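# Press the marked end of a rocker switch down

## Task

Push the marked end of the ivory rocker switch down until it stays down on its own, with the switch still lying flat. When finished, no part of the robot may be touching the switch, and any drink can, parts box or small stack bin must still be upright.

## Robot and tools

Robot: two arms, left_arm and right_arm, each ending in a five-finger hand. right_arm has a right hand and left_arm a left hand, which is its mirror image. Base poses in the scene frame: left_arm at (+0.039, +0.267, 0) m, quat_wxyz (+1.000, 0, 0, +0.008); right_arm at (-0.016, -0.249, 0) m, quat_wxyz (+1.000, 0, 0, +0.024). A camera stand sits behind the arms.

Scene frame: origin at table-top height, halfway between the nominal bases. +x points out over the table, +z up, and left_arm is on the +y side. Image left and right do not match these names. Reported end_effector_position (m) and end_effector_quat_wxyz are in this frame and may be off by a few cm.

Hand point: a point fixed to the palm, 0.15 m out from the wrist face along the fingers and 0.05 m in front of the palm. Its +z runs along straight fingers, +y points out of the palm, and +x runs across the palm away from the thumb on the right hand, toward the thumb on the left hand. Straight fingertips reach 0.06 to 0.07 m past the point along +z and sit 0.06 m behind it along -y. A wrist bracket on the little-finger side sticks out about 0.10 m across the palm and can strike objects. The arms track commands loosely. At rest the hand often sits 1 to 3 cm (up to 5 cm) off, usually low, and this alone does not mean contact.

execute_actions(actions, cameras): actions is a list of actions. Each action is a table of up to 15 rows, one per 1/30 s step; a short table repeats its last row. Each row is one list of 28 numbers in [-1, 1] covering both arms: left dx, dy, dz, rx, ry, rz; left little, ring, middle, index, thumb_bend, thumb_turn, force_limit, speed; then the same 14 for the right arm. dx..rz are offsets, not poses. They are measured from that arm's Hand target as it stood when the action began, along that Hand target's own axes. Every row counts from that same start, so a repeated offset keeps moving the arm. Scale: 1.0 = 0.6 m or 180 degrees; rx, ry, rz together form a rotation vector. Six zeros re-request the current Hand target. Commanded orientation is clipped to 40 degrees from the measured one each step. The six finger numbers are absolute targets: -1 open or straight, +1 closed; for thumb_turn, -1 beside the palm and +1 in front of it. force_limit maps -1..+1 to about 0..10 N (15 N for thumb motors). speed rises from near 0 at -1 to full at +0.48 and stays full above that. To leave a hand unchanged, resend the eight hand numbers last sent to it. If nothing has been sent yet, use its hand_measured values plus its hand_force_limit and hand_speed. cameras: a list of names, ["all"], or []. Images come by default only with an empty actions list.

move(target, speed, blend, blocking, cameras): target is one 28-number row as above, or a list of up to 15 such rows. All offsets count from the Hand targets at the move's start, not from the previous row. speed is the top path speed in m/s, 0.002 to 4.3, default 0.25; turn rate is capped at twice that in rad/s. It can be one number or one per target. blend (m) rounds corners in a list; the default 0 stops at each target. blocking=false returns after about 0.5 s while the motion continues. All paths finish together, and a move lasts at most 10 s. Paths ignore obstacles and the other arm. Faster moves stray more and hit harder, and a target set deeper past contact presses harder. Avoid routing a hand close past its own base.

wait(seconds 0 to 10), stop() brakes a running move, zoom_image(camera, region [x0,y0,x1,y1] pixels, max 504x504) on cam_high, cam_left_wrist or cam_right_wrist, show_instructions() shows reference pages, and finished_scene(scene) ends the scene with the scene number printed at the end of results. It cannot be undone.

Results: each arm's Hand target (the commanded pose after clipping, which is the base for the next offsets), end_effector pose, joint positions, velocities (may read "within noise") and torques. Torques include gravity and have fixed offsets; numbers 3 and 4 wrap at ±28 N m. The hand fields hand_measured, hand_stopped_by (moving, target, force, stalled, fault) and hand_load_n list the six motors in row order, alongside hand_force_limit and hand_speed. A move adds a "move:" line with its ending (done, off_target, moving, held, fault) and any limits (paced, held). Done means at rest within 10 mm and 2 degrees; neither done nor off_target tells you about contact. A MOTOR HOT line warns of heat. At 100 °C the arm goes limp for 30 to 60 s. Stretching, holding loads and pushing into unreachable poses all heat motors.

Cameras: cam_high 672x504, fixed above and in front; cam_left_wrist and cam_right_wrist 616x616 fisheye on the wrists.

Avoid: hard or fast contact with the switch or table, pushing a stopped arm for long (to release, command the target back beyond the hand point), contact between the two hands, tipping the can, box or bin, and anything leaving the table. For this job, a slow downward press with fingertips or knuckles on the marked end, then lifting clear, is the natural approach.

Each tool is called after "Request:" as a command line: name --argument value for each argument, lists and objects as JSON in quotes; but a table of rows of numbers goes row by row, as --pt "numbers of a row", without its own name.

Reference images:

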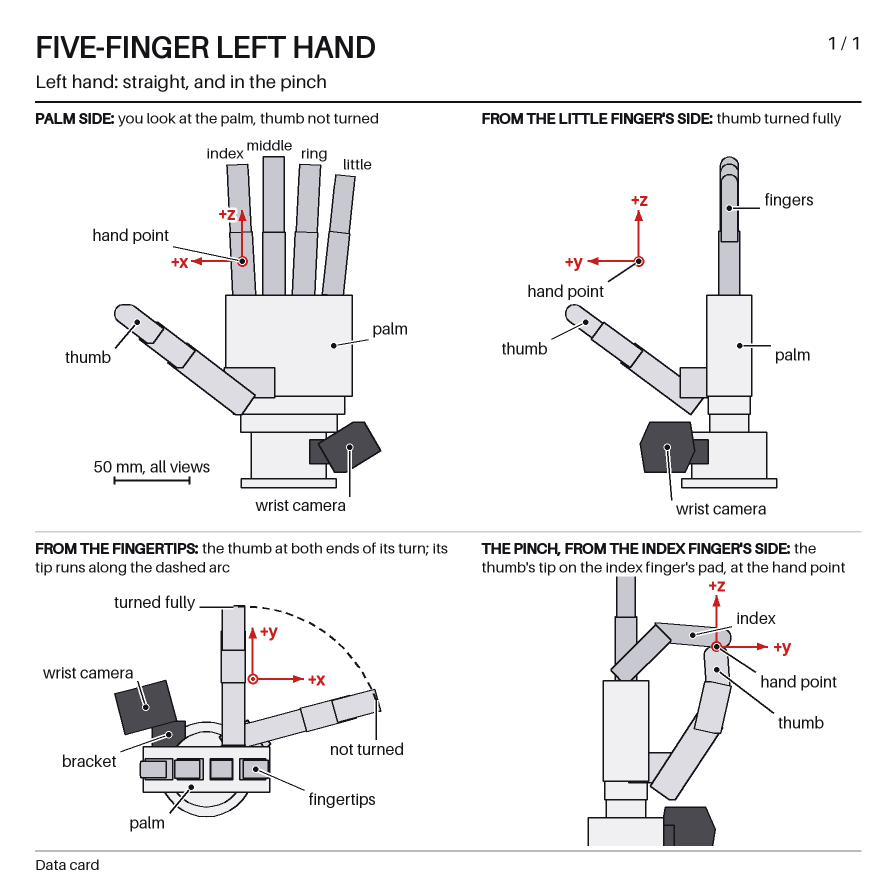

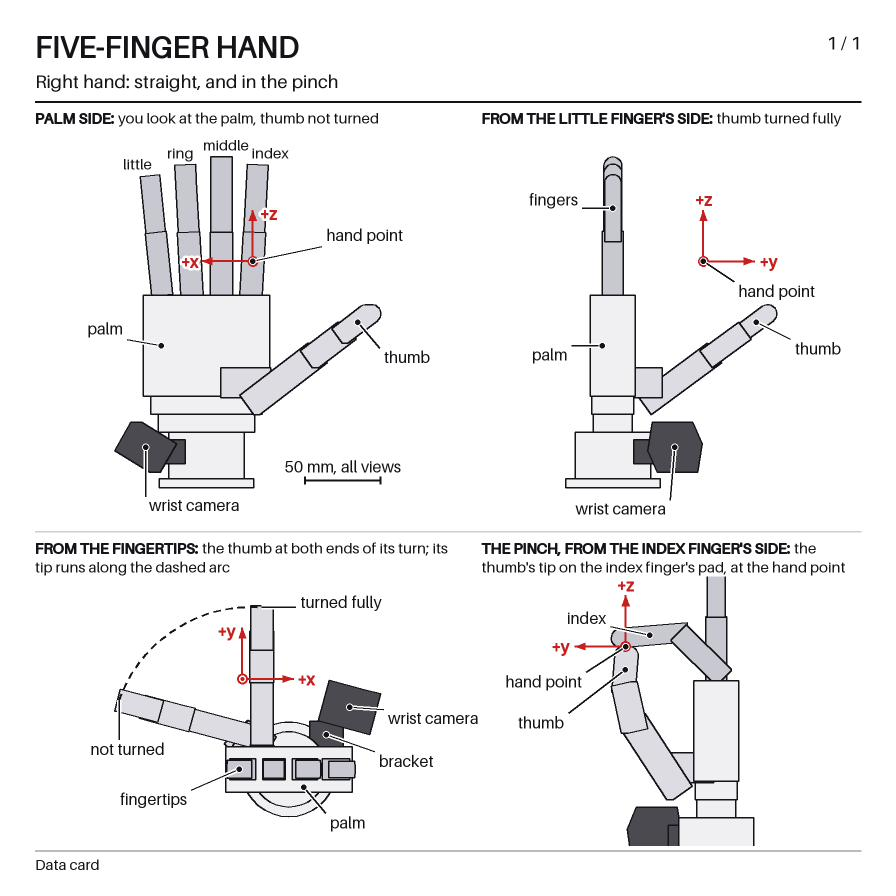

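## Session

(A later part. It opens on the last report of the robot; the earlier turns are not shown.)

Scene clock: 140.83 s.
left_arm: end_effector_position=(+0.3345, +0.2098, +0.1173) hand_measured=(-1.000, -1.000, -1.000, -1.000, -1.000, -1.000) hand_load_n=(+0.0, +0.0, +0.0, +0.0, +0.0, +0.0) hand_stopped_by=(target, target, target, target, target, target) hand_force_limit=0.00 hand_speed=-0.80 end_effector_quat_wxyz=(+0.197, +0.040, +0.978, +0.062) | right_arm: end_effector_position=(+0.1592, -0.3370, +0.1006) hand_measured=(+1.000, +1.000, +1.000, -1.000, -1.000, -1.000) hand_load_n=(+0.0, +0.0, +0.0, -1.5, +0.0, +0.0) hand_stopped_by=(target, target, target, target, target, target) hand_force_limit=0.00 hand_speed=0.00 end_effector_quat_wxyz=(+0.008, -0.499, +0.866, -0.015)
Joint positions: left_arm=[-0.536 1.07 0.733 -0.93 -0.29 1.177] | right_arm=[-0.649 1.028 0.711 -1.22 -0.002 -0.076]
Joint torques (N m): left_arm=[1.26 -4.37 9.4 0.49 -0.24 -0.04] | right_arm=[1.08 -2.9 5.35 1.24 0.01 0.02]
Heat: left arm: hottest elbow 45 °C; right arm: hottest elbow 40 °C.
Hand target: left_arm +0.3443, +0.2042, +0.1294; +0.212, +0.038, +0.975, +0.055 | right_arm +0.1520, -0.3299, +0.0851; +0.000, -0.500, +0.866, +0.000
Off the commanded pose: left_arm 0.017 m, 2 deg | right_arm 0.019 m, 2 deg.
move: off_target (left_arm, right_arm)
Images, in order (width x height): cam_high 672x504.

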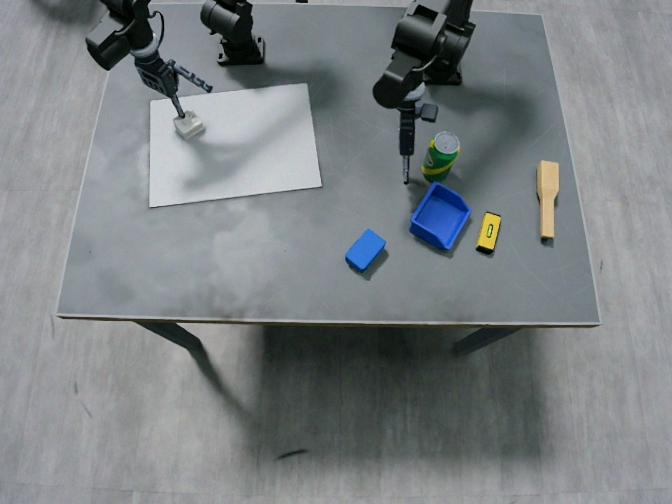

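Request:
move --pt "0 0 0 0 0 0 -1 -1 -1 -1 -1 -1 0 -0.8 0 -0.0167 -0.02 0 0 0 1 1 1 -1 -1 -1 0 0" --pt "0 0 0 0 0 0 -1 -1 -1 -1 -1 -1 0 -0.8 0 -0.0333 -0.0833 0 0 0 1 1 1 -1 -1 -1 0 0" --pt "0 0 0 0 0 0 -1 -1 -1 -1 -1 -1 0 -0.8 0.0885 -0.0838 -0.1 0 0 -0.389 1 1 1 -1 -1 -1 0 0" --pt "0 0 0 0 0 0 -1 -1 -1 -1 -1 -1 0 -0.8 0.0885 -0.0838 -0.0782 0 0 -0.389 1 1 1 -1 -1 -1 0 0" --speed '[0.08,0.08,0.25,0.08]' --blend '[0.004,0.004,0.004,0]' --cameras '["cam_high"]'

Request:
zoom_image --camera "cam_high" --region '[168, 98, 208, 138]'

Scene clock: 181.43 s.
left_arm: end_effector_position=(+0.3345, +0.2098, +0.1173) hand_measured=(-1.000, -1.000, -1.000, -1.000, -1.000, -1.000) hand_load_n=(+0.0, +0.0, +0.0, +0.0, +0.0, +0.0) hand_stopped_by=(target, target, target, target, target, target) hand_force_limit=0.00 hand_speed=-0.80 end_effector_quat_wxyz=(+0.197, +0.040, +0.978, +0.062) | right_arm: end_effector_position=(+0.1570, -0.3960, +0.1271) hand_measured=(+1.000, +1.000, +1.000, -1.000, -1.000, -1.000) hand_load_n=(+0.0, +0.0, +0.0, +0.0, +0.0, +0.0) hand_stopped_by=(target, target, target, target, target, target) hand_force_limit=0.00 hand_speed=0.00 end_effector_quat_wxyz=(+0.000, +0.902, -0.431, -0.012)
Joint positions: left_arm=[-0.536 1.07 0.733 -0.93 -0.29 1.177] | right_arm=[-0.555 1.106 0.826 -1.315 0.002 -1.186]
Joint torques (N m): left_arm=[0.62 -3.72 9.36 0.7 -0.18 0] | right_arm=[1.03 -4.54 9.96 0.64 -0.1 -0.27]
Motor temperatures (°C): left_arm=[35 35 46 31 35 31] | right_arm=[35 35 40 34 32 32]
Heat: left arm: hottest elbow 46 °C; right arm: hottest elbow 40 °C.
Hand target: left_arm +0.3443, +0.2042, +0.1294; +0.212, +0.038, +0.975, +0.055 | right_arm +0.1689, -0.4009, +0.1319; +0.000, +0.906, -0.423, +0.000
Off the commanded pose: left_arm 0.017 m, 2 deg | right_arm 0.014 m, 2 deg.
move: off_target (left_arm, right_arm)
Images, in order (width x height): cam_high 672x504.

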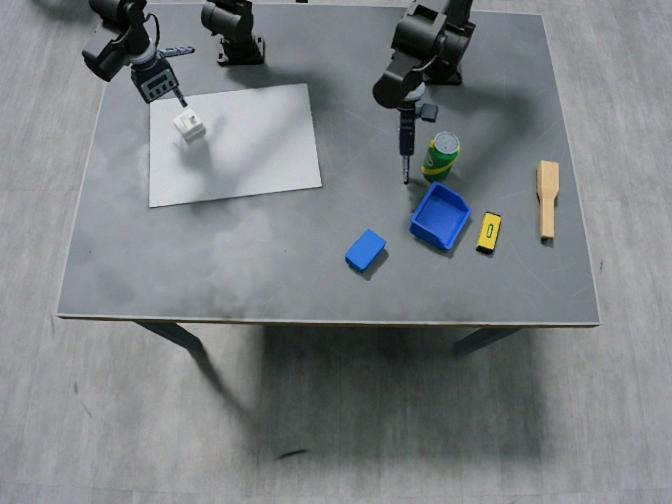

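Scaled by 12.600 from the camera's 672x504 image, which has a finer 960x720 frame.

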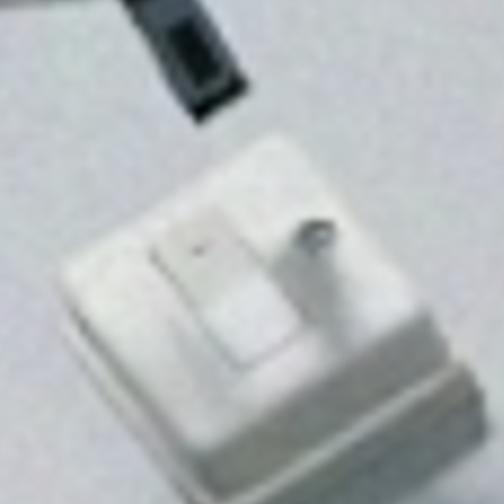

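Request:
move --target '[0,0,0,0,0,0,-1,-1,-1,-1,-1,-1,0,-0.8,0.0064,-0.0077,0.0333,0,0,0,1,1,1,-1,-1,-1,0,0]' --speed 0.08 --cameras '["cam_high"]'

Request:
zoom_image --camera "cam_high" --region '[168, 98, 208, 138]'

Scene clock: 196.57 s.
left_arm: end_effector_position=(+0.3345, +0.2098, +0.1173) hand_measured=(-1.000, -1.000, -1.000, -1.000, -1.000, -1.000) hand_load_n=(+0.5, +0.0, +0.0, +0.0, +0.0, +0.0) hand_stopped_by=(target, target, target, target, target, target) hand_force_limit=0.00 hand_speed=-0.80 end_effector_quat_wxyz=(+0.197, +0.040, +0.978, +0.062) | right_arm: end_effector_position=(+0.1726, -0.4032, +0.1169) hand_measured=(+1.000, +1.000, +1.000, -1.000, -1.000, -1.000) hand_load_n=(+0.0, +0.0, +0.0, +0.0, +0.0, +0.0) hand_stopped_by=(target, target, target, target, target, target) hand_force_limit=0.00 hand_speed=0.00 end_effector_quat_wxyz=(+0.001, +0.904, -0.428, +0.003)
Joint positions: left_arm=[-0.536 1.07 0.733 -0.93 -0.29 1.177] | right_arm=[-0.549 1.139 0.826 -1.251 0.002 -1.187]
Joint velocities: left_arm=[within noise] | right_arm=[-0.015 -0.015 -0.007 -0.012 0.022 -0.154]
Joint torques (N m): left_arm=[0.73 -4.13 9.32 0.83 -0.22 0] | right_arm=[1.14 -5.07 7.75 0.62 -0.11 -0.1]
Heat: left arm: hottest elbow 46 °C; right arm: hottest elbow 42 °C.
Hand target: left_arm +0.3443, +0.2042, +0.1294; +0.212, +0.038, +0.975, +0.055 | right_arm +0.1749, -0.4010, +0.1119; +0.000, +0.906, -0.423, +0.000
Off the commanded pose: left_arm 0.017 m, 2 deg | right_arm 0.006 m, 1 deg.
move: off_target (left_arm)
Images, in order (width x height): cam_high 672x504.

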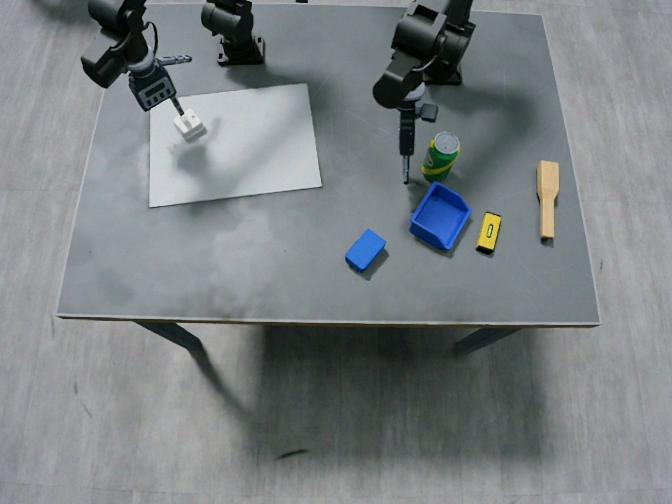

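Scaled by 12.600 from the camera's 672x504 image, which has a finer 960x720 frame.

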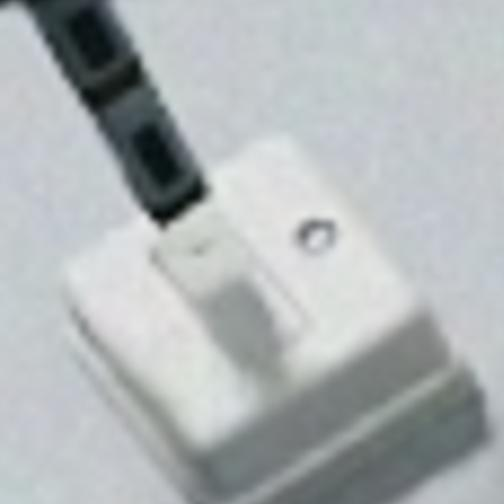

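Request:
move --target '[0,0,0,0,0,0,-1,-1,-1,-1,-1,-1,0,-0.8,-0.007,-0.0073,0.018,0,0,0,1,1,1,-1,-1,-1,0,0]' --speed 0.06 --cameras '["cam_high"]'

Request:
zoom_image --camera "cam_high" --region '[168, 98, 208, 138]'

Scene clock: 203.90 s.
left_arm: end_effector_position=(+0.3345, +0.2098, +0.1173) hand_measured=(-1.000, -1.000, -1.000, -1.000, -1.000, -1.000) hand_load_n=(+0.0, +0.0, +0.0, +0.0, -0.5, +0.0) hand_stopped_by=(target, target, target, target, target, target) hand_force_limit=0.00 hand_speed=-0.80 end_effector_quat_wxyz=(+0.197, +0.040, +0.978, +0.062) | right_arm: end_effector_position=(+0.1755, -0.3990, +0.1081) hand_measured=(+1.000, +1.000, +1.000, -1.000, -1.000, -1.000) hand_load_n=(+0.0, +0.0, +0.5, +0.0, +0.0, +0.0) hand_stopped_by=(target, target, target, target, target, target) hand_force_limit=0.00 hand_speed=0.00 end_effector_quat_wxyz=(+0.001, +0.906, -0.423, +0.007)
Joint positions: left_arm=[-0.536 1.07 0.733 -0.93 -0.29 1.177] | right_arm=[-0.53 1.142 0.805 -1.22 0.002 -1.179]
Joint torques (N m): left_arm=[0.62 -4.31 9.44 0.7 -0.24 -0.04] | right_arm=[1.32 -4.48 7.35 0.77 -0.09 0]
Heat: left arm: hottest elbow 46 °C; right arm: hottest elbow 42 °C.
Hand target: left_arm +0.3443, +0.2042, +0.1294; +0.212, +0.038, +0.975, +0.055 | right_arm +0.1756, -0.3950, +0.1011; +0.000, +0.906, -0.423, +0.000
Off the commanded pose: left_arm 0.017 m, 2 deg | right_arm 0.008 m, 1 deg.
move: off_target (left_arm)
Images, in order (width x height): cam_high 672x504.

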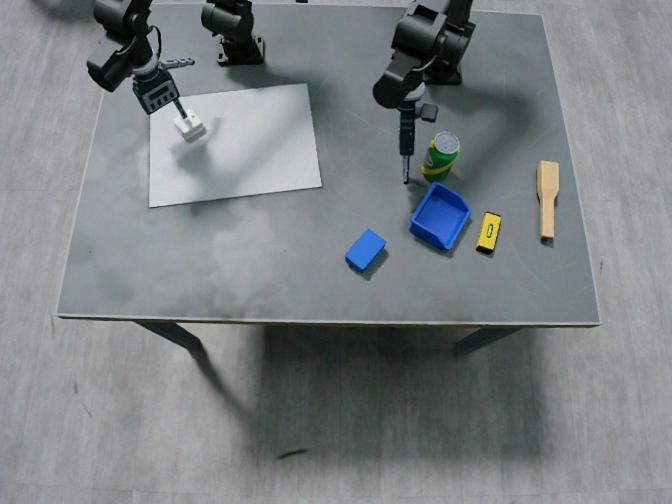

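Scaled by 12.600 from the camera's 672x504 image, which has a finer 960x720 frame.

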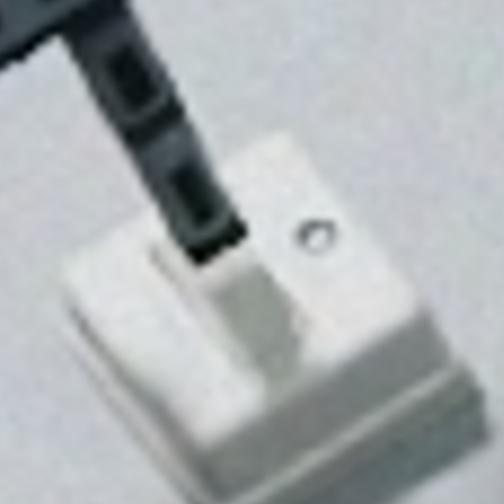

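Request:
move --target '[0,0,0,0,0,0,-1,-1,-1,-1,-1,-1,0,-0.8,0.0062,0.0042,0.0043,0,0,0,1,1,1,-1,-1,-1,0,0]' --speed 0.06 --cameras '["cam_high"]'

Request:
zoom_image --camera "cam_high" --region '[168, 98, 208, 138]'

Scene clock: 213.83 s.
left_arm: end_effector_position=(+0.3345, +0.2098, +0.1173) hand_measured=(-1.000, -1.000, -1.000, -1.000, -1.000, -1.000) hand_load_n=(+0.0, +0.0, +0.0, +0.0, +0.0, +0.0) hand_stopped_by=(target, target, target, target, target, target) hand_force_limit=0.00 hand_speed=-0.80 end_effector_quat_wxyz=(+0.197, +0.040, +0.978, +0.062) | right_arm: end_effector_position=(+0.1776, -0.4001, +0.1054) hand_measured=(+1.000, +1.000, +1.000, -1.000, -1.000, -1.000) hand_load_n=(+0.0, +0.5, +0.0, +0.0, +0.0, -0.5) hand_stopped_by=(target, target, target, target, target, target) hand_force_limit=0.00 hand_speed=0.00 end_effector_quat_wxyz=(+0.001, +0.906, -0.423, +0.007)
Joint positions: left_arm=[-0.536 1.07 0.733 -0.93 -0.29 1.177] | right_arm=[-0.53 1.152 0.805 -1.21 0.002 -1.179]
Joint torques (N m): left_arm=[-0.44 -4.13 9.32 0.75 -0.26 -0.09] | right_arm=[0.03 -4.78 7.25 0.79 -0.08 -0.11]
Heat: left arm: hottest elbow 46 °C; right arm: hottest elbow 42 °C.
Hand target: left_arm +0.3443, +0.2042, +0.1294; +0.212, +0.038, +0.975, +0.055 | right_arm +0.1761, -0.3994, +0.0985; +0.000, +0.906, -0.423, +0.000
Off the commanded pose: left_arm 0.017 m, 2 deg | right_arm 0.007 m, 1 deg.
move: off_target (left_arm)
Images, in order (width x height): cam_high 672x504.

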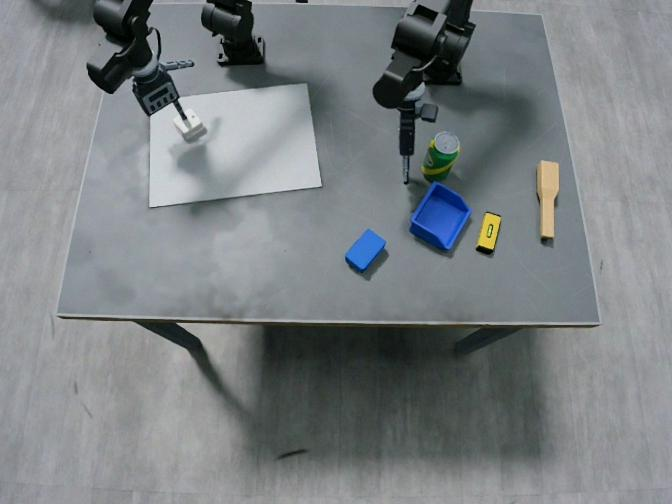

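Scaled by 12.600 from the camera's 672x504 image, which has a finer 960x720 frame.

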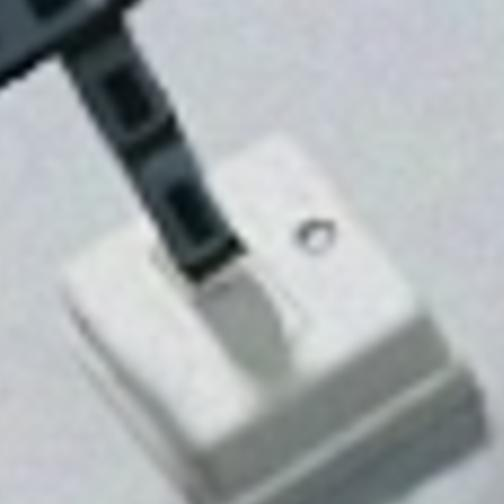

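Request:
move --target '[0,0,0,0,0,0,-1,-1,-1,-1,-1,-1,0,-0.8,-0.0066,0.0014,0.0175,0,0,0,1,1,1,-1,-1,-1,0,0]' --speed 0.05 --cameras '["cam_high"]'

Request:
zoom_image --camera "cam_high" --region '[168, 98, 208, 138]'

Scene clock: 221.93 s.
left_arm: end_effector_position=(+0.3345, +0.2098, +0.1173) hand_measured=(-1.000, -1.000, -1.000, -1.000, -1.000, -1.000) hand_load_n=(+0.0, +0.0, +0.0, +0.0, +0.0, +0.0) hand_stopped_by=(target, target, target, target, target, target) hand_force_limit=0.00 hand_speed=-0.80 end_effector_quat_wxyz=(+0.197, +0.040, +0.978, +0.062) | right_arm: end_effector_position=(+0.1767, -0.3994, +0.1002) hand_measured=(+1.000, +1.000, +1.000, -1.000, -1.000, -1.000) hand_load_n=(+0.0, +0.0, +0.0, -1.0, +0.0, +0.0) hand_stopped_by=(target, target, target, target, target, target) hand_force_limit=0.00 hand_speed=0.00 end_effector_quat_wxyz=(+0.001, +0.906, -0.423, +0.008)
Joint positions: left_arm=[-0.536 1.07 0.733 -0.93 -0.29 1.177] | right_arm=[-0.53 1.152 0.791 -1.194 0.001 -1.179]
Joint torques (N m): left_arm=[0.38 -3.96 9.33 0.8 -0.19 -0.01] | right_arm=[0.32 -4.72 6.01 1.29 -0.09 -0.09]
Heat: left arm: hottest elbow 46 °C; right arm: hottest elbow 42 °C.
Hand target: left_arm +0.3443, +0.2042, +0.1294; +0.212, +0.038, +0.975, +0.055 | right_arm +0.1729, -0.3969, +0.0881; +0.000, +0.906, -0.423, +0.000
Off the commanded pose: left_arm 0.017 m, 2 deg | right_arm 0.013 m, 1 deg.
move: off_target (left_arm, right_arm)
Images, in order (width x height): cam_high 672x504.

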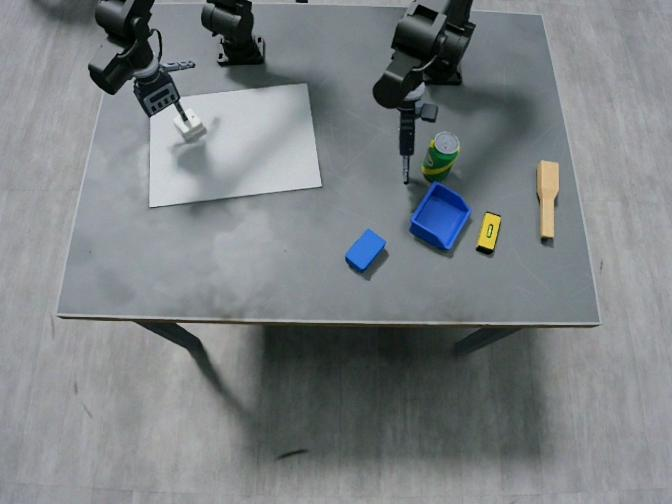

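Scaled by 12.600 from the camera's 672x504 image, which has a finer 960x720 frame.

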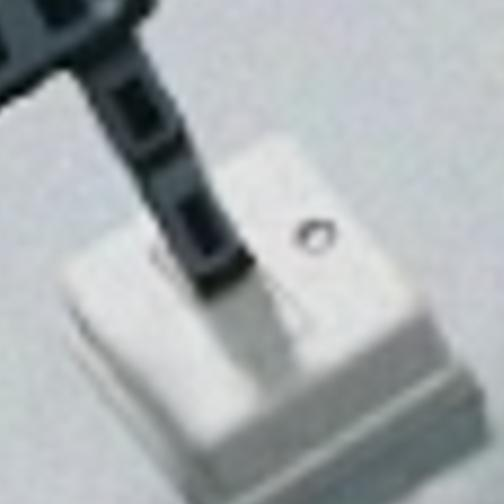

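Request:
move --pt "0 0 0 0 0 0 -1 -1 -1 -1 -1 -1 0 -0.8 0.01 -0.0021 -0.0165 0 0 0 1 1 1 -1 -1 -1 0 0" --pt "0 0 0 0 0 0 -1 -1 -1 -1 -1 -1 0 -0.8 0.0165 -0.0036 -0.0365 0 0 0 1 1 1 -1 -1 -1 0 0" --pt "0 0 0 0 0 0 -1 -1 -1 -1 -1 -1 0 -0.8 0.0128 0.013 -0.0365 0 0 0 1 1 1 -1 -1 -1 0 0" --pt "0 0 0 0 0 0 -1 -1 -1 -1 -1 -1 0 -0.8 0.0029 0.014 -0.0073 0 0 0 1 1 1 -1 -1 -1 0 0" --speed 0.06 --blend '[0.003,0.003,0,0]' --cameras '["cam_high"]'

Request:
zoom_image --camera "cam_high" --region '[168, 98, 208, 138]'

Scene clock: 238.37 s.
left_arm: end_effector_position=(+0.3345, +0.2098, +0.1173) hand_measured=(-1.000, -1.000, -1.000, -1.000, -1.000, -1.000) hand_load_n=(+0.0, +0.0, +0.0, +0.0, +0.0, +0.0) hand_stopped_by=(target, target, target, target, target, target) hand_force_limit=0.00 hand_speed=-0.80 end_effector_quat_wxyz=(+0.197, +0.040, +0.978, +0.062) | right_arm: end_effector_position=(+0.1722, -0.4038, +0.0991) hand_measured=(+1.000, +1.000, +1.000, -1.000, -1.000, -1.000) hand_load_n=(+0.0, +0.0, +0.0, +0.0, +0.0, +0.0) hand_stopped_by=(target, target, target, target, target, target) hand_force_limit=0.00 hand_speed=0.00 end_effector_quat_wxyz=(-0.001, +0.906, -0.424, +0.006)
Joint positions: left_arm=[-0.536 1.07 0.733 -0.93 -0.29 1.177] | right_arm=[-0.552 1.152 0.788 -1.195 -0.002 -1.2]
Joint torques (N m): left_arm=[0.26 -3.84 9.2 0.65 -0.19 -0.01] | right_arm=[-0.09 -6.18 6.89 0.64 0.03 -0.17]
Heat: left arm: hottest elbow 46 °C; right arm: hottest elbow 41 °C.
Hand target: left_arm +0.3443, +0.2042, +0.1294; +0.212, +0.038, +0.975, +0.055 | right_arm +0.1675, -0.4036, +0.0924; +0.000, +0.906, -0.423, +0.000
Off the commanded pose: left_arm 0.017 m, 2 deg | right_arm 0.008 m, 1 deg.
move: off_target (left_arm)
Images, in order (width x height): cam_high 672x504.

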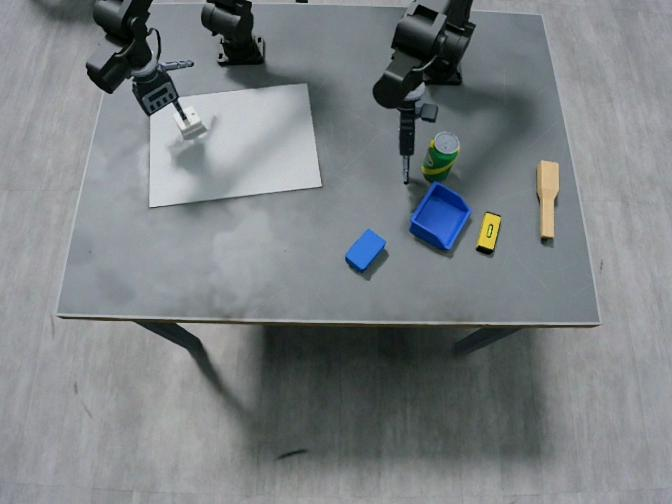

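Scaled by 12.600 from the camera's 672x504 image, which has a finer 960x720 frame.

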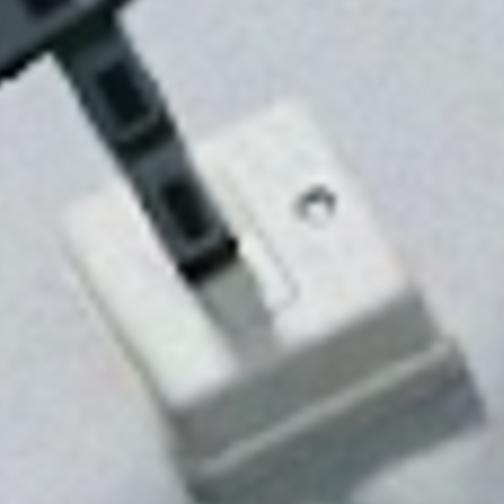

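Request:
move --pt "0 0 0 0 0 0 -1 -1 -1 -1 -1 -1 0 -0.8 0.006 -0.008 -0.02 0 0 0 1 1 1 -1 -1 -1 0 0" --pt "0 0 0 0 0 0 -1 -1 -1 -1 -1 -1 0 -0.8 0.01 -0.012 -0.07 0 0 0 1 1 1 -1 -1 -1 0 0" --speed 0.08 --blend '[0.003,0]' --cameras '["cam_high"]'

Request:
zoom_image --camera "cam_high" --region '[168, 98, 208, 138]'

Scene clock: 245.70 s.
left_arm: end_effector_position=(+0.3345, +0.2098, +0.1173) hand_measured=(-1.000, -1.000, -1.000, -1.000, -1.000, -1.000) hand_load_n=(+0.0, +0.0, +0.0, +0.0, +0.0, +0.0) hand_stopped_by=(target, target, target, target, target, target) hand_force_limit=0.00 hand_speed=-0.80 end_effector_quat_wxyz=(+0.197, +0.040, +0.978, +0.062) | right_arm: end_effector_position=(+0.1608, -0.3974, +0.1168) hand_measured=(+1.000, +1.000, +1.000, -1.000, -1.000, -1.000) hand_load_n=(+0.0, +0.0, +0.0, +0.0, +0.0, +0.0) hand_stopped_by=(target, target, target, target, target, target) hand_force_limit=0.00 hand_speed=0.00 end_effector_quat_wxyz=(-0.003, +0.906, -0.424, -0.024)
Joint positions: left_arm=[-0.536 1.07 0.733 -0.93 -0.29 1.177] | right_arm=[-0.552 1.146 0.823 -1.297 -0.002 -1.2]
Joint torques (N m): left_arm=[0.73 -4.54 9.35 0.7 -0.22 -0.06] | right_arm=[0.97 -6.48 11.9 -0.17 0.02 0.01]
Heat: left arm: hottest elbow 46 °C; right arm: hottest elbow 41 °C.
Hand target: left_arm +0.3443, +0.2042, +0.1294; +0.212, +0.038, +0.975, +0.055 | right_arm +0.1769, -0.4036, +0.1344; +0.000, +0.906, -0.423, +0.000
Off the commanded pose: left_arm 0.017 m, 2 deg | right_arm 0.025 m, 3 deg.
move: off_target (left_arm, right_arm)
Images, in order (width x height): cam_high 672x504.

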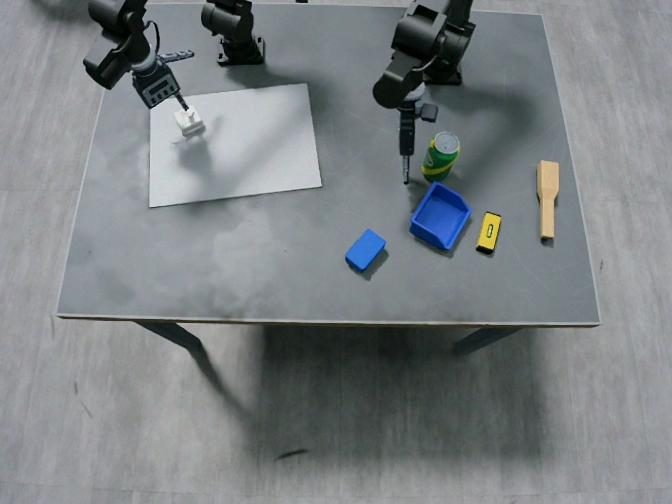

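Scaled by 12.600 from the camera's 672x504 image, which has a finer 960x720 frame.

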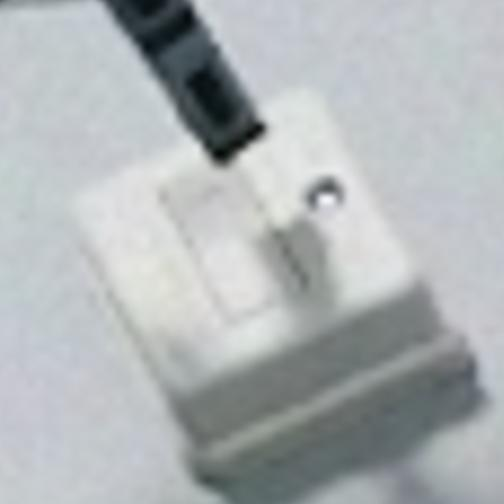

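Request:
zoom_image --camera "cam_high" --region '[174, 104, 204, 134]'

Scaled by 16.800 from the camera's 672x504 image, which has a finer 960x720 frame.

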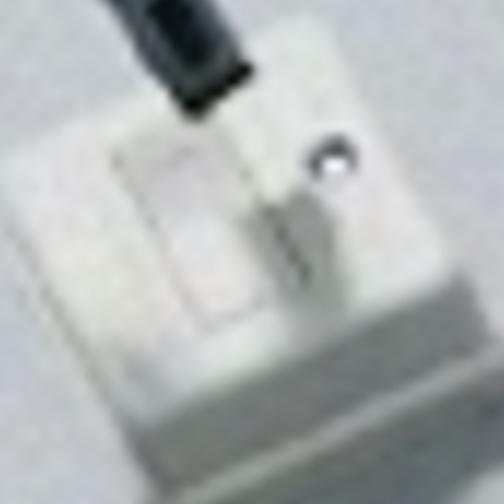

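Request:
move --pt "0 0 0 0 0 0 -1 -1 -1 -1 -1 -1 0 -0.8 -0.0349 0.0205 0.0157 0 0 0.05 1 1 1 -1 -1 -1 0 0" --pt "0 0 0 0 0 0 -1 -1 -1 -1 -1 -1 0 -0.8 -0.0349 0.0205 0.0598 0 0 0.05 1 1 1 -1 -1 -1 0 0" --speed 0.08 --blend '[0.003,0]' --cameras '["cam_high"]'

Request:
zoom_image --camera "cam_high" --region '[168, 98, 208, 138]'

Scene clock: 278.50 s.
left_arm: end_effector_position=(+0.3345, +0.2098, +0.1173) hand_measured=(-1.000, -1.000, -1.000, -1.000, -1.000, -1.000) hand_load_n=(+0.0, +0.0, +0.0, +0.0, +0.0, +0.0) hand_stopped_by=(target, target, target, target, target, target) hand_force_limit=0.00 hand_speed=-0.80 end_effector_quat_wxyz=(+0.197, +0.040, +0.978, +0.062) | right_arm: end_effector_position=(+0.1569, -0.3944, +0.1043) hand_measured=(+1.000, +1.000, +1.000, -1.000, -1.000, -1.000) hand_load_n=(+0.0, +0.0, +0.0, +0.5, +0.0, +0.0) hand_stopped_by=(target, target, target, target, target, target) hand_force_limit=0.00 hand_speed=0.00 end_effector_quat_wxyz=(-0.001, +0.876, -0.483, +0.005)
Joint positions: left_arm=[-0.536 1.07 0.733 -0.93 -0.29 1.177] | right_arm=[-0.575 1.11 0.772 -1.222 -0.002 -1.089]
Joint torques (N m): left_arm=[0.67 -3.49 9.44 0.76 -0.25 -0.04] | right_arm=[-0.56 -4.6 7.42 0.69 0.05 0.04]
Heat: left arm: hottest elbow 47 °C; right arm: hottest elbow 43 °C.
Hand target: left_arm +0.3443, +0.2042, +0.1294; +0.212, +0.038, +0.975, +0.055 | right_arm +0.1541, -0.3954, +0.0985; +0.000, +0.870, -0.493, +0.000
Off the commanded pose: left_arm 0.017 m, 2 deg | right_arm 0.006 m, 1 deg.
move: off_target (left_arm)
Images, in order (width x height): cam_high 672x504.

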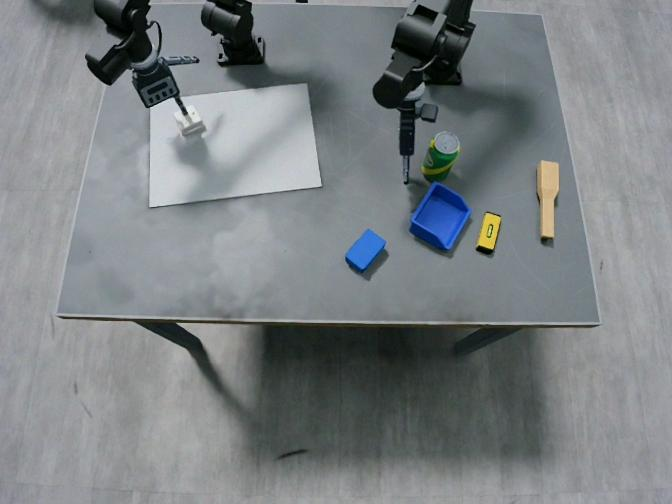

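Scaled by 12.600 from the camera's 672x504 image, which has a finer 960x720 frame.

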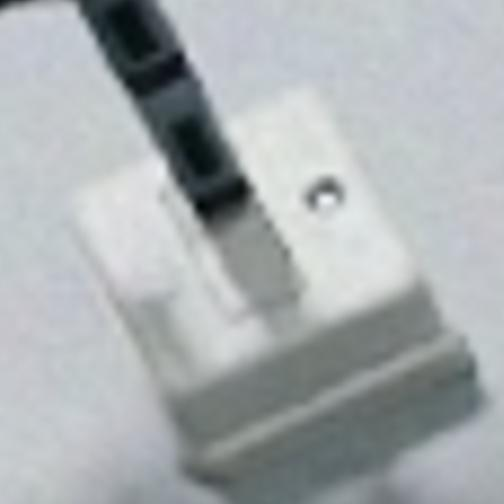

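Request:
move --target '[0,0,0,0,0,0,-1,-1,-1,-1,-1,-1,0,-0.8,0.0,0.0,0.0175,0,0,0,1,1,1,-1,-1,-1,0,0]' --speed 0.05 --cameras '["cam_high"]'

Request:
zoom_image --camera "cam_high" --region '[168, 98, 208, 138]'

Scene clock: 289.83 s.
left_arm: end_effector_position=(+0.3345, +0.2098, +0.1173) hand_measured=(-1.000, -1.000, -1.000, -1.000, -1.000, -1.000) hand_load_n=(+0.5, +0.0, +0.0, +0.0, +0.0, +0.0) hand_stopped_by=(target, target, target, target, target, target) hand_force_limit=0.00 hand_speed=-0.80 end_effector_quat_wxyz=(+0.197, +0.040, +0.978, +0.062) | right_arm: end_effector_position=(+0.1612, -0.3966, +0.0986) hand_measured=(+1.000, +1.000, +1.000, -1.000, -1.000, -1.000) hand_load_n=(+0.0, +0.0, +0.0, +0.0, +0.0, +0.0) hand_stopped_by=(target, target, target, target, target, target) hand_force_limit=0.00 hand_speed=0.00 end_effector_quat_wxyz=(-0.001, +0.875, -0.484, +0.015)
Joint positions: left_arm=[-0.536 1.07 0.733 -0.93 -0.29 1.177] | right_arm=[-0.575 1.115 0.762 -1.189 -0.003 -1.087]
Joint torques (N m): left_arm=[0.67 -4.37 9.46 0.77 -0.23 0] | right_arm=[-0.38 -3.78 6.57 0.62 0.05 0.03]
Heat: left arm: hottest elbow 47 °C; right arm: hottest elbow 43 °C.
Hand target: left_arm +0.3443, +0.2042, +0.1294; +0.212, +0.038, +0.975, +0.055 | right_arm +0.1540, -0.3954, +0.0880; +0.000, +0.870, -0.493, +0.000
Off the commanded pose: left_arm 0.017 m, 2 deg | right_arm 0.013 m, 2 deg.
move: off_target (left_arm, right_arm)
Images, in order (width x height): cam_high 672x504.

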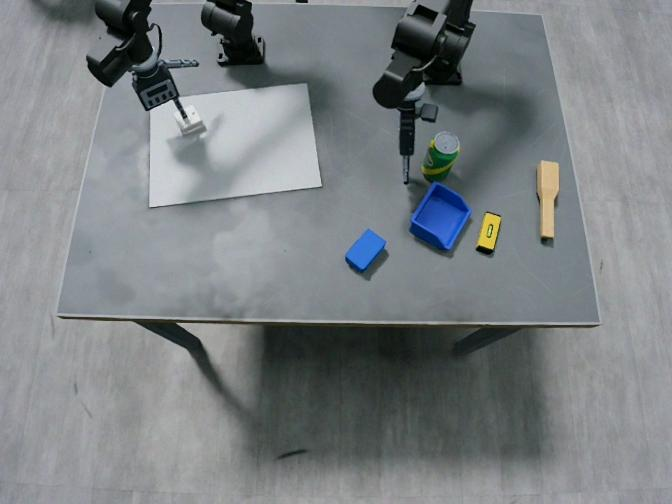

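Scaled by 12.600 from the camera's 672x504 image, which has a finer 960x720 frame.

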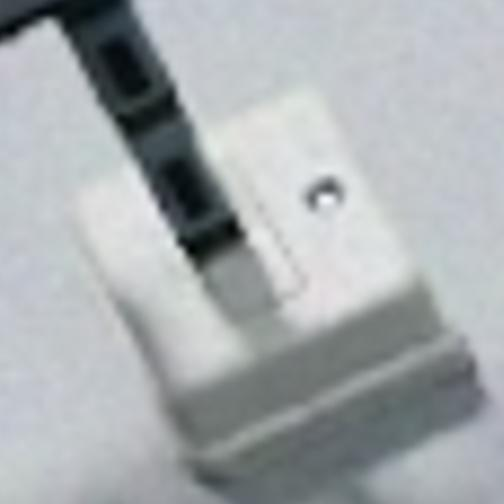

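Request:
move --pt "0 0 0 0 0 0 -1 -1 -1 -1 -1 -1 0 -0.8 0.0126 -0.0044 -0.02 0 0 0 1 1 1 -1 -1 -1 0 0" --pt "0 0 0 0 0 0 -1 -1 -1 -1 -1 -1 0 -0.8 0.0283 -0.0099 -0.0433 0 0 0 1 1 1 -1 -1 -1 0 0" --pt "0 0 0 0 0 0 -1 -1 -1 -1 -1 -1 0 -0.8 0.0362 -0.0127 -0.08 0 0 0 1 1 1 -1 -1 -1 0 0" --pt "0 0 0 0 0 0 -1 -1 -1 -1 -1 -1 0 -0.8 0.001 0.0045 -0.0617 0 0 0 1 1 1 -1 -1 -1 0 0" --pt "0 0 0 0 0 0 -1 -1 -1 -1 -1 -1 0 -0.8 0.001 0.0045 -0.0175 0 0 0 1 1 1 -1 -1 -1 0 0" --speed 0.08 --blend '[0.003,0.003,0,0.003,0]' --cameras '["cam_high"]'

Request:
zoom_image --camera "cam_high" --region '[168, 98, 208, 138]'

Scene clock: 311.83 s.
left_arm: end_effector_position=(+0.3345, +0.2098, +0.1173) hand_measured=(-1.000, -1.000, -1.000, -1.000, -1.000, -1.000) hand_load_n=(+0.0, +0.0, +0.0, +0.0, +0.0, -0.5) hand_stopped_by=(target, target, target, target, target, target) hand_force_limit=0.00 hand_speed=-0.80 end_effector_quat_wxyz=(+0.197, +0.040, +0.978, +0.062) | right_arm: end_effector_position=(+0.1547, -0.3960, +0.1044) hand_measured=(+1.000, +1.000, +1.000, -1.000, -1.000, -1.000) hand_load_n=(+0.0, +0.0, +0.0, +0.0, +0.0, +0.0) hand_stopped_by=(target, target, target, target, target, target) hand_force_limit=0.00 hand_speed=0.00 end_effector_quat_wxyz=(-0.001, +0.872, -0.489, +0.005)
Joint positions: left_arm=[-0.536 1.07 0.733 -0.93 -0.29 1.177] | right_arm=[-0.586 1.108 0.771 -1.223 -0.002 -1.087]
Joint torques (N m): left_arm=[0.56 -3.37 9.31 0.62 -0.22 -0.06] | right_arm=[0.03 -4.37 7.38 0.66 0.06 -0.13]
Heat: left arm: hottest elbow 47 °C; right arm: hottest elbow 42 °C.
Hand target: left_arm +0.3443, +0.2042, +0.1294; +0.212, +0.038, +0.975, +0.055 | right_arm +0.1521, -0.3974, +0.0986; +0.000, +0.870, -0.492, +0.000
Off the commanded pose: left_arm 0.017 m, 2 deg | right_arm 0.007 m, 1 deg.
move: off_target (left_arm)
Images, in order (width x height): cam_high 672x504.

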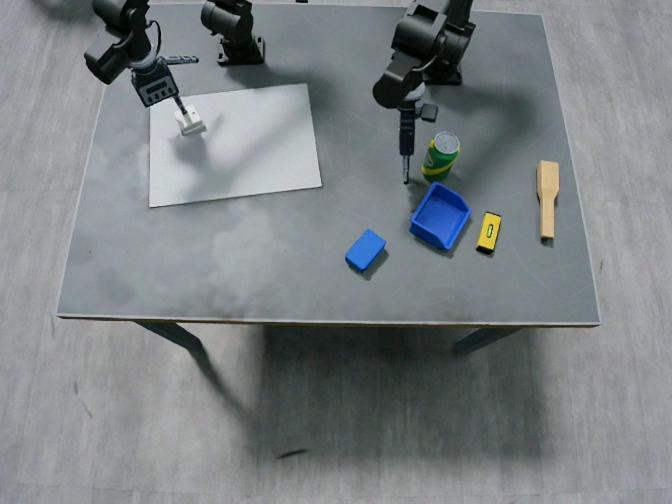

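Scaled by 12.600 from the camera's 672x504 image, which has a finer 960x720 frame.

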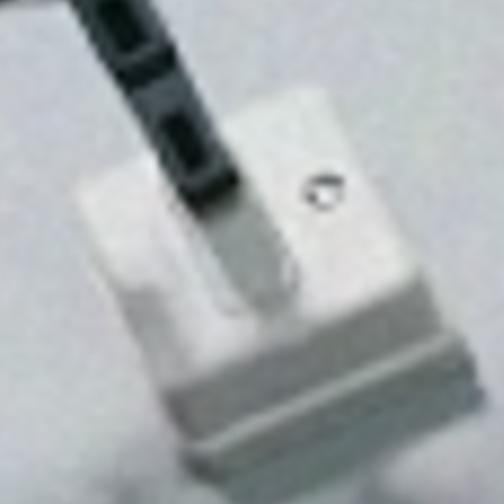

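Request:
move --target '[0,0,0,0,0,0,-1,-1,-1,-1,-1,-1,0,-0.8,-0.0071,0.0025,0.0175,0,0,0,1,1,1,-1,-1,-1,0,0]' --speed 0.05 --cameras '["cam_high"]'

Request:
zoom_image --camera "cam_high" --region '[168, 98, 208, 138]'

Scene clock: 317.30 s.
left_arm: end_effector_position=(+0.3345, +0.2098, +0.1173) hand_measured=(-1.000, -1.000, -1.000, -1.000, -1.000, -1.000) hand_load_n=(+0.0, +0.0, +0.0, +0.0, +0.0, +0.0) hand_stopped_by=(target, target, target, target, target, target) hand_force_limit=0.00 hand_speed=-0.80 end_effector_quat_wxyz=(+0.197, +0.040, +0.978, +0.062) | right_arm: end_effector_position=(+0.1578, -0.3969, +0.0985) hand_measured=(+1.000, +1.000, +1.000, -1.000, -1.000, -1.000) hand_load_n=(+0.0, +0.0, +0.0, +0.5, +0.0, +0.0) hand_stopped_by=(target, target, target, target, target, target) hand_force_limit=0.00 hand_speed=0.00 end_effector_quat_wxyz=(-0.003, +0.872, -0.489, +0.014)
Joint positions: left_arm=[-0.536 1.07 0.733 -0.93 -0.29 1.177] | right_arm=[-0.586 1.108 0.757 -1.191 -0.006 -1.087]
Joint torques (N m): left_arm=[0.5 -4.07 9.31 0.53 -0.23 -0.07] | right_arm=[0.03 -4.01 6.08 0.65 0.18 -0.09]
Heat: left arm: hottest elbow 47 °C; right arm: hottest elbow 42 °C.
Hand target: left_arm +0.3443, +0.2042, +0.1294; +0.212, +0.038, +0.975, +0.055 | right_arm +0.1485, -0.3945, +0.0881; +0.000, +0.870, -0.492, +0.000
Off the commanded pose: left_arm 0.017 m, 2 deg | right_arm 0.014 m, 2 deg.
move: off_target (left_arm, right_arm)
Images, in order (width x height): cam_high 672x504.

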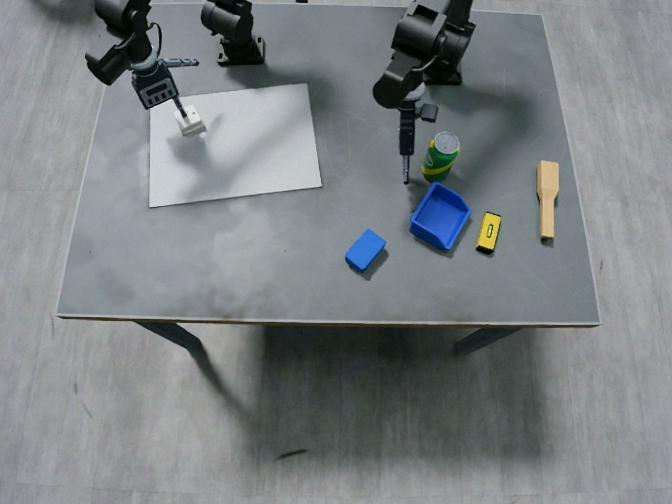

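Scaled by 12.600 from the camera's 672x504 image, which has a finer 960x720 frame.

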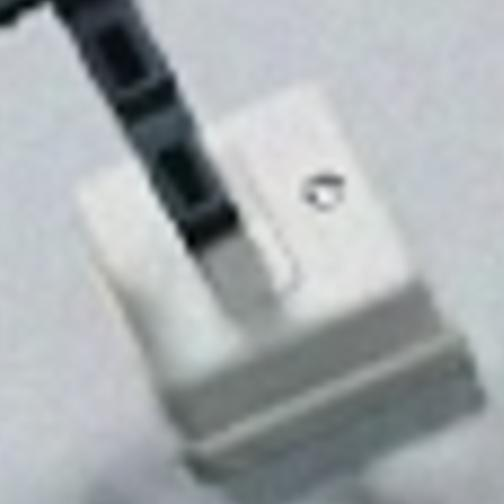

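Request:
move --pt "0 0 0 0 0 0 -1 -1 -1 -1 -1 -1 0 -0.8 0.0142 -0.005 -0.02 0 0 0 1 1 1 -1 -1 -1 0 0" --pt "0 0 0 0 0 0 -1 -1 -1 -1 -1 -1 0 -0.8 0.0315 -0.011 -0.0433 0 0 0 1 1 1 -1 -1 -1 0 0" --pt "0 0 0 0 0 0 -1 -1 -1 -1 -1 -1 0 -0.8 0.0393 -0.0138 -0.08 0 0 0 1 1 1 -1 -1 -1 0 0" --pt "0 0 0 0 0 0 -1 -1 -1 -1 -1 -1 0 -0.8 0.0019 0.004 -0.0617 0 0 0 1 1 1 -1 -1 -1 0 0" --pt "0 0 0 0 0 0 -1 -1 -1 -1 -1 -1 0 -0.8 -0.0054 0.0067 0.0027 0 0 0 1 1 1 -1 -1 -1 0 0" --speed 0.07 --blend '[0.003,0.003,0,0.003,0]' --cameras '["cam_high"]'

Request:
zoom_image --camera "cam_high" --region '[168, 98, 208, 138]'

Scene clock: 334.50 s.
left_arm: end_effector_position=(+0.3345, +0.2098, +0.1173) hand_measured=(-1.000, -1.000, -1.000, -1.000, -1.000, -1.000) hand_load_n=(+0.0, +0.0, +0.0, +0.0, +0.0, +0.0) hand_stopped_by=(target, target, target, target, target, target) hand_force_limit=0.00 hand_speed=-0.80 end_effector_quat_wxyz=(+0.197, +0.040, +0.978, +0.062) | right_arm: end_effector_position=(+0.1481, -0.3935, +0.1011) hand_measured=(+1.000, +1.000, +1.000, -1.000, -1.000, -1.000) hand_load_n=(+0.0, +0.0, +0.0, -0.5, +0.0, +0.0) hand_stopped_by=(target, target, target, target, target, target) hand_force_limit=0.00 hand_speed=0.00 end_effector_quat_wxyz=(-0.002, +0.871, -0.492, +0.009)
Joint positions: left_arm=[-0.536 1.07 0.733 -0.93 -0.29 1.177] | right_arm=[-0.594 1.085 0.747 -1.215 -0.004 -1.088]
Joint torques (N m): left_arm=[0.56 -3.6 9.39 0.69 -0.18 -0.07] | right_arm=[-0.03 -3.19 5.93 1.51 0.11 -0.16]
Heat: left arm: hottest elbow 47 °C; right arm: hottest elbow 42 °C.
Hand target: left_arm +0.3443, +0.2042, +0.1294; +0.212, +0.038, +0.975, +0.055 | right_arm +0.1434, -0.3938, +0.0864; +0.000, +0.870, -0.492, +0.000
Off the commanded pose: left_arm 0.017 m, 2 deg | right_arm 0.015 m, 1 deg.
move: off_target (left_arm, right_arm)
Images, in order (width x height): cam_high 672x504.

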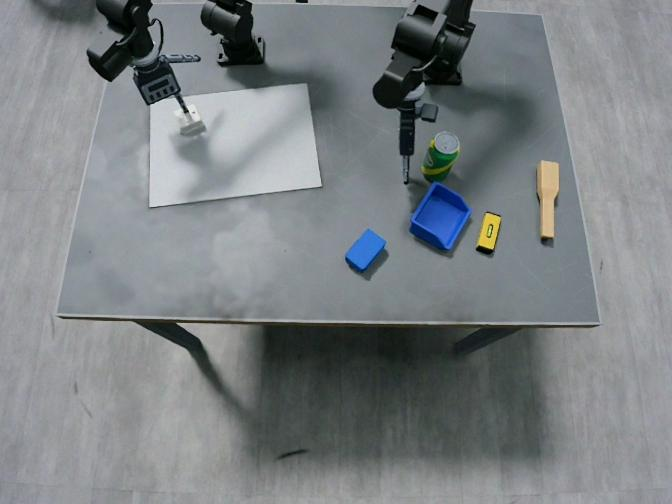

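Scaled by 12.600 from the camera's 672x504 image, which has a finer 960x720 frame.

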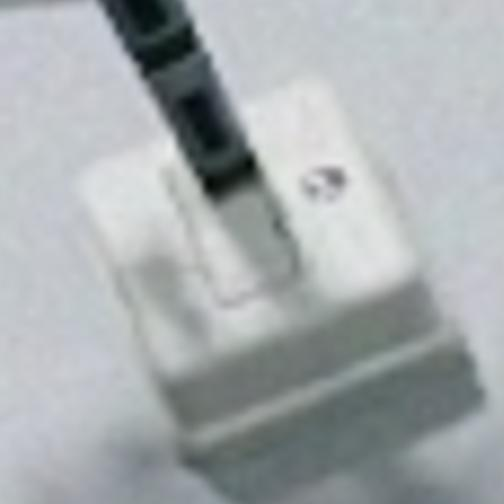

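Request:
move --target '[0,0,0,0,0,0,-1,-1,-1,-1,-1,-1,0,-0.8,-0.002,0.0007,0.0117,0,0,0,1,1,1,-1,-1,-1,0,0]' --speed 0.05 --cameras '["cam_high"]'

Request:
zoom_image --camera "cam_high" --region '[168, 98, 208, 138]'

Scene clock: 344.73 s.
left_arm: end_effector_position=(+0.3345, +0.2098, +0.1173) hand_measured=(-1.000, -1.000, -1.000, -1.000, -1.000, -1.000) hand_load_n=(+0.0, +0.0, +0.0, +0.0, +0.0, +0.0) hand_stopped_by=(target, target, target, target, target, target) hand_force_limit=0.00 hand_speed=-0.80 end_effector_quat_wxyz=(+0.197, +0.040, +0.978, +0.062) | right_arm: end_effector_position=(+0.1489, -0.3939, +0.0970) hand_measured=(+1.000, +1.000, +1.000, -1.000, -1.000, -1.000) hand_load_n=(+0.0, +0.0, +0.0, -1.5, +0.0, +0.0) hand_stopped_by=(target, target, target, target, target, target) hand_force_limit=0.00 hand_speed=0.00 end_effector_quat_wxyz=(-0.001, +0.871, -0.492, +0.014)
Joint positions: left_arm=[-0.536 1.07 0.733 -0.93 -0.29 1.177] | right_arm=[-0.594 1.084 0.736 -1.195 -0.004 -1.088]
Joint torques (N m): left_arm=[0.44 -3.72 9.22 0.62 -0.2 -0.02] | right_arm=[-0.03 -2.96 5.49 1.66 0.09 -0.14]
Heat: left arm: hottest elbow 47 °C; right arm: hottest elbow 42 °C.
Hand target: left_arm +0.3443, +0.2042, +0.1294; +0.212, +0.038, +0.975, +0.055 | right_arm +0.1425, -0.3930, +0.0794; +0.000, +0.870, -0.493, +0.000
Off the commanded pose: left_arm 0.017 m, 2 deg | right_arm 0.019 m, 2 deg.
move: off_target (left_arm, right_arm)
Images, in order (width x height): cam_high 672x504.

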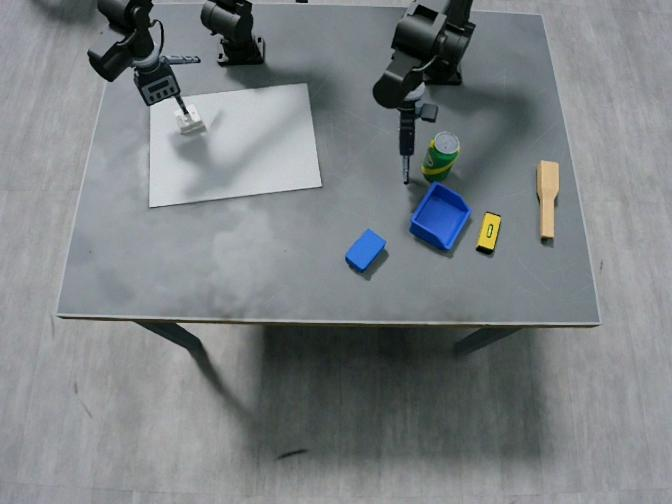

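Scaled by 12.600 from the camera's 672x504 image, which has a finer 960x720 frame.

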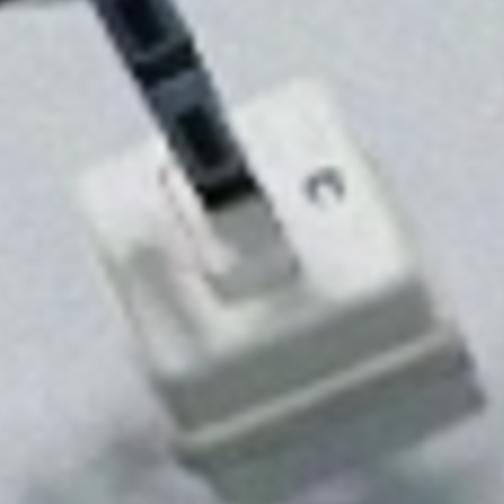

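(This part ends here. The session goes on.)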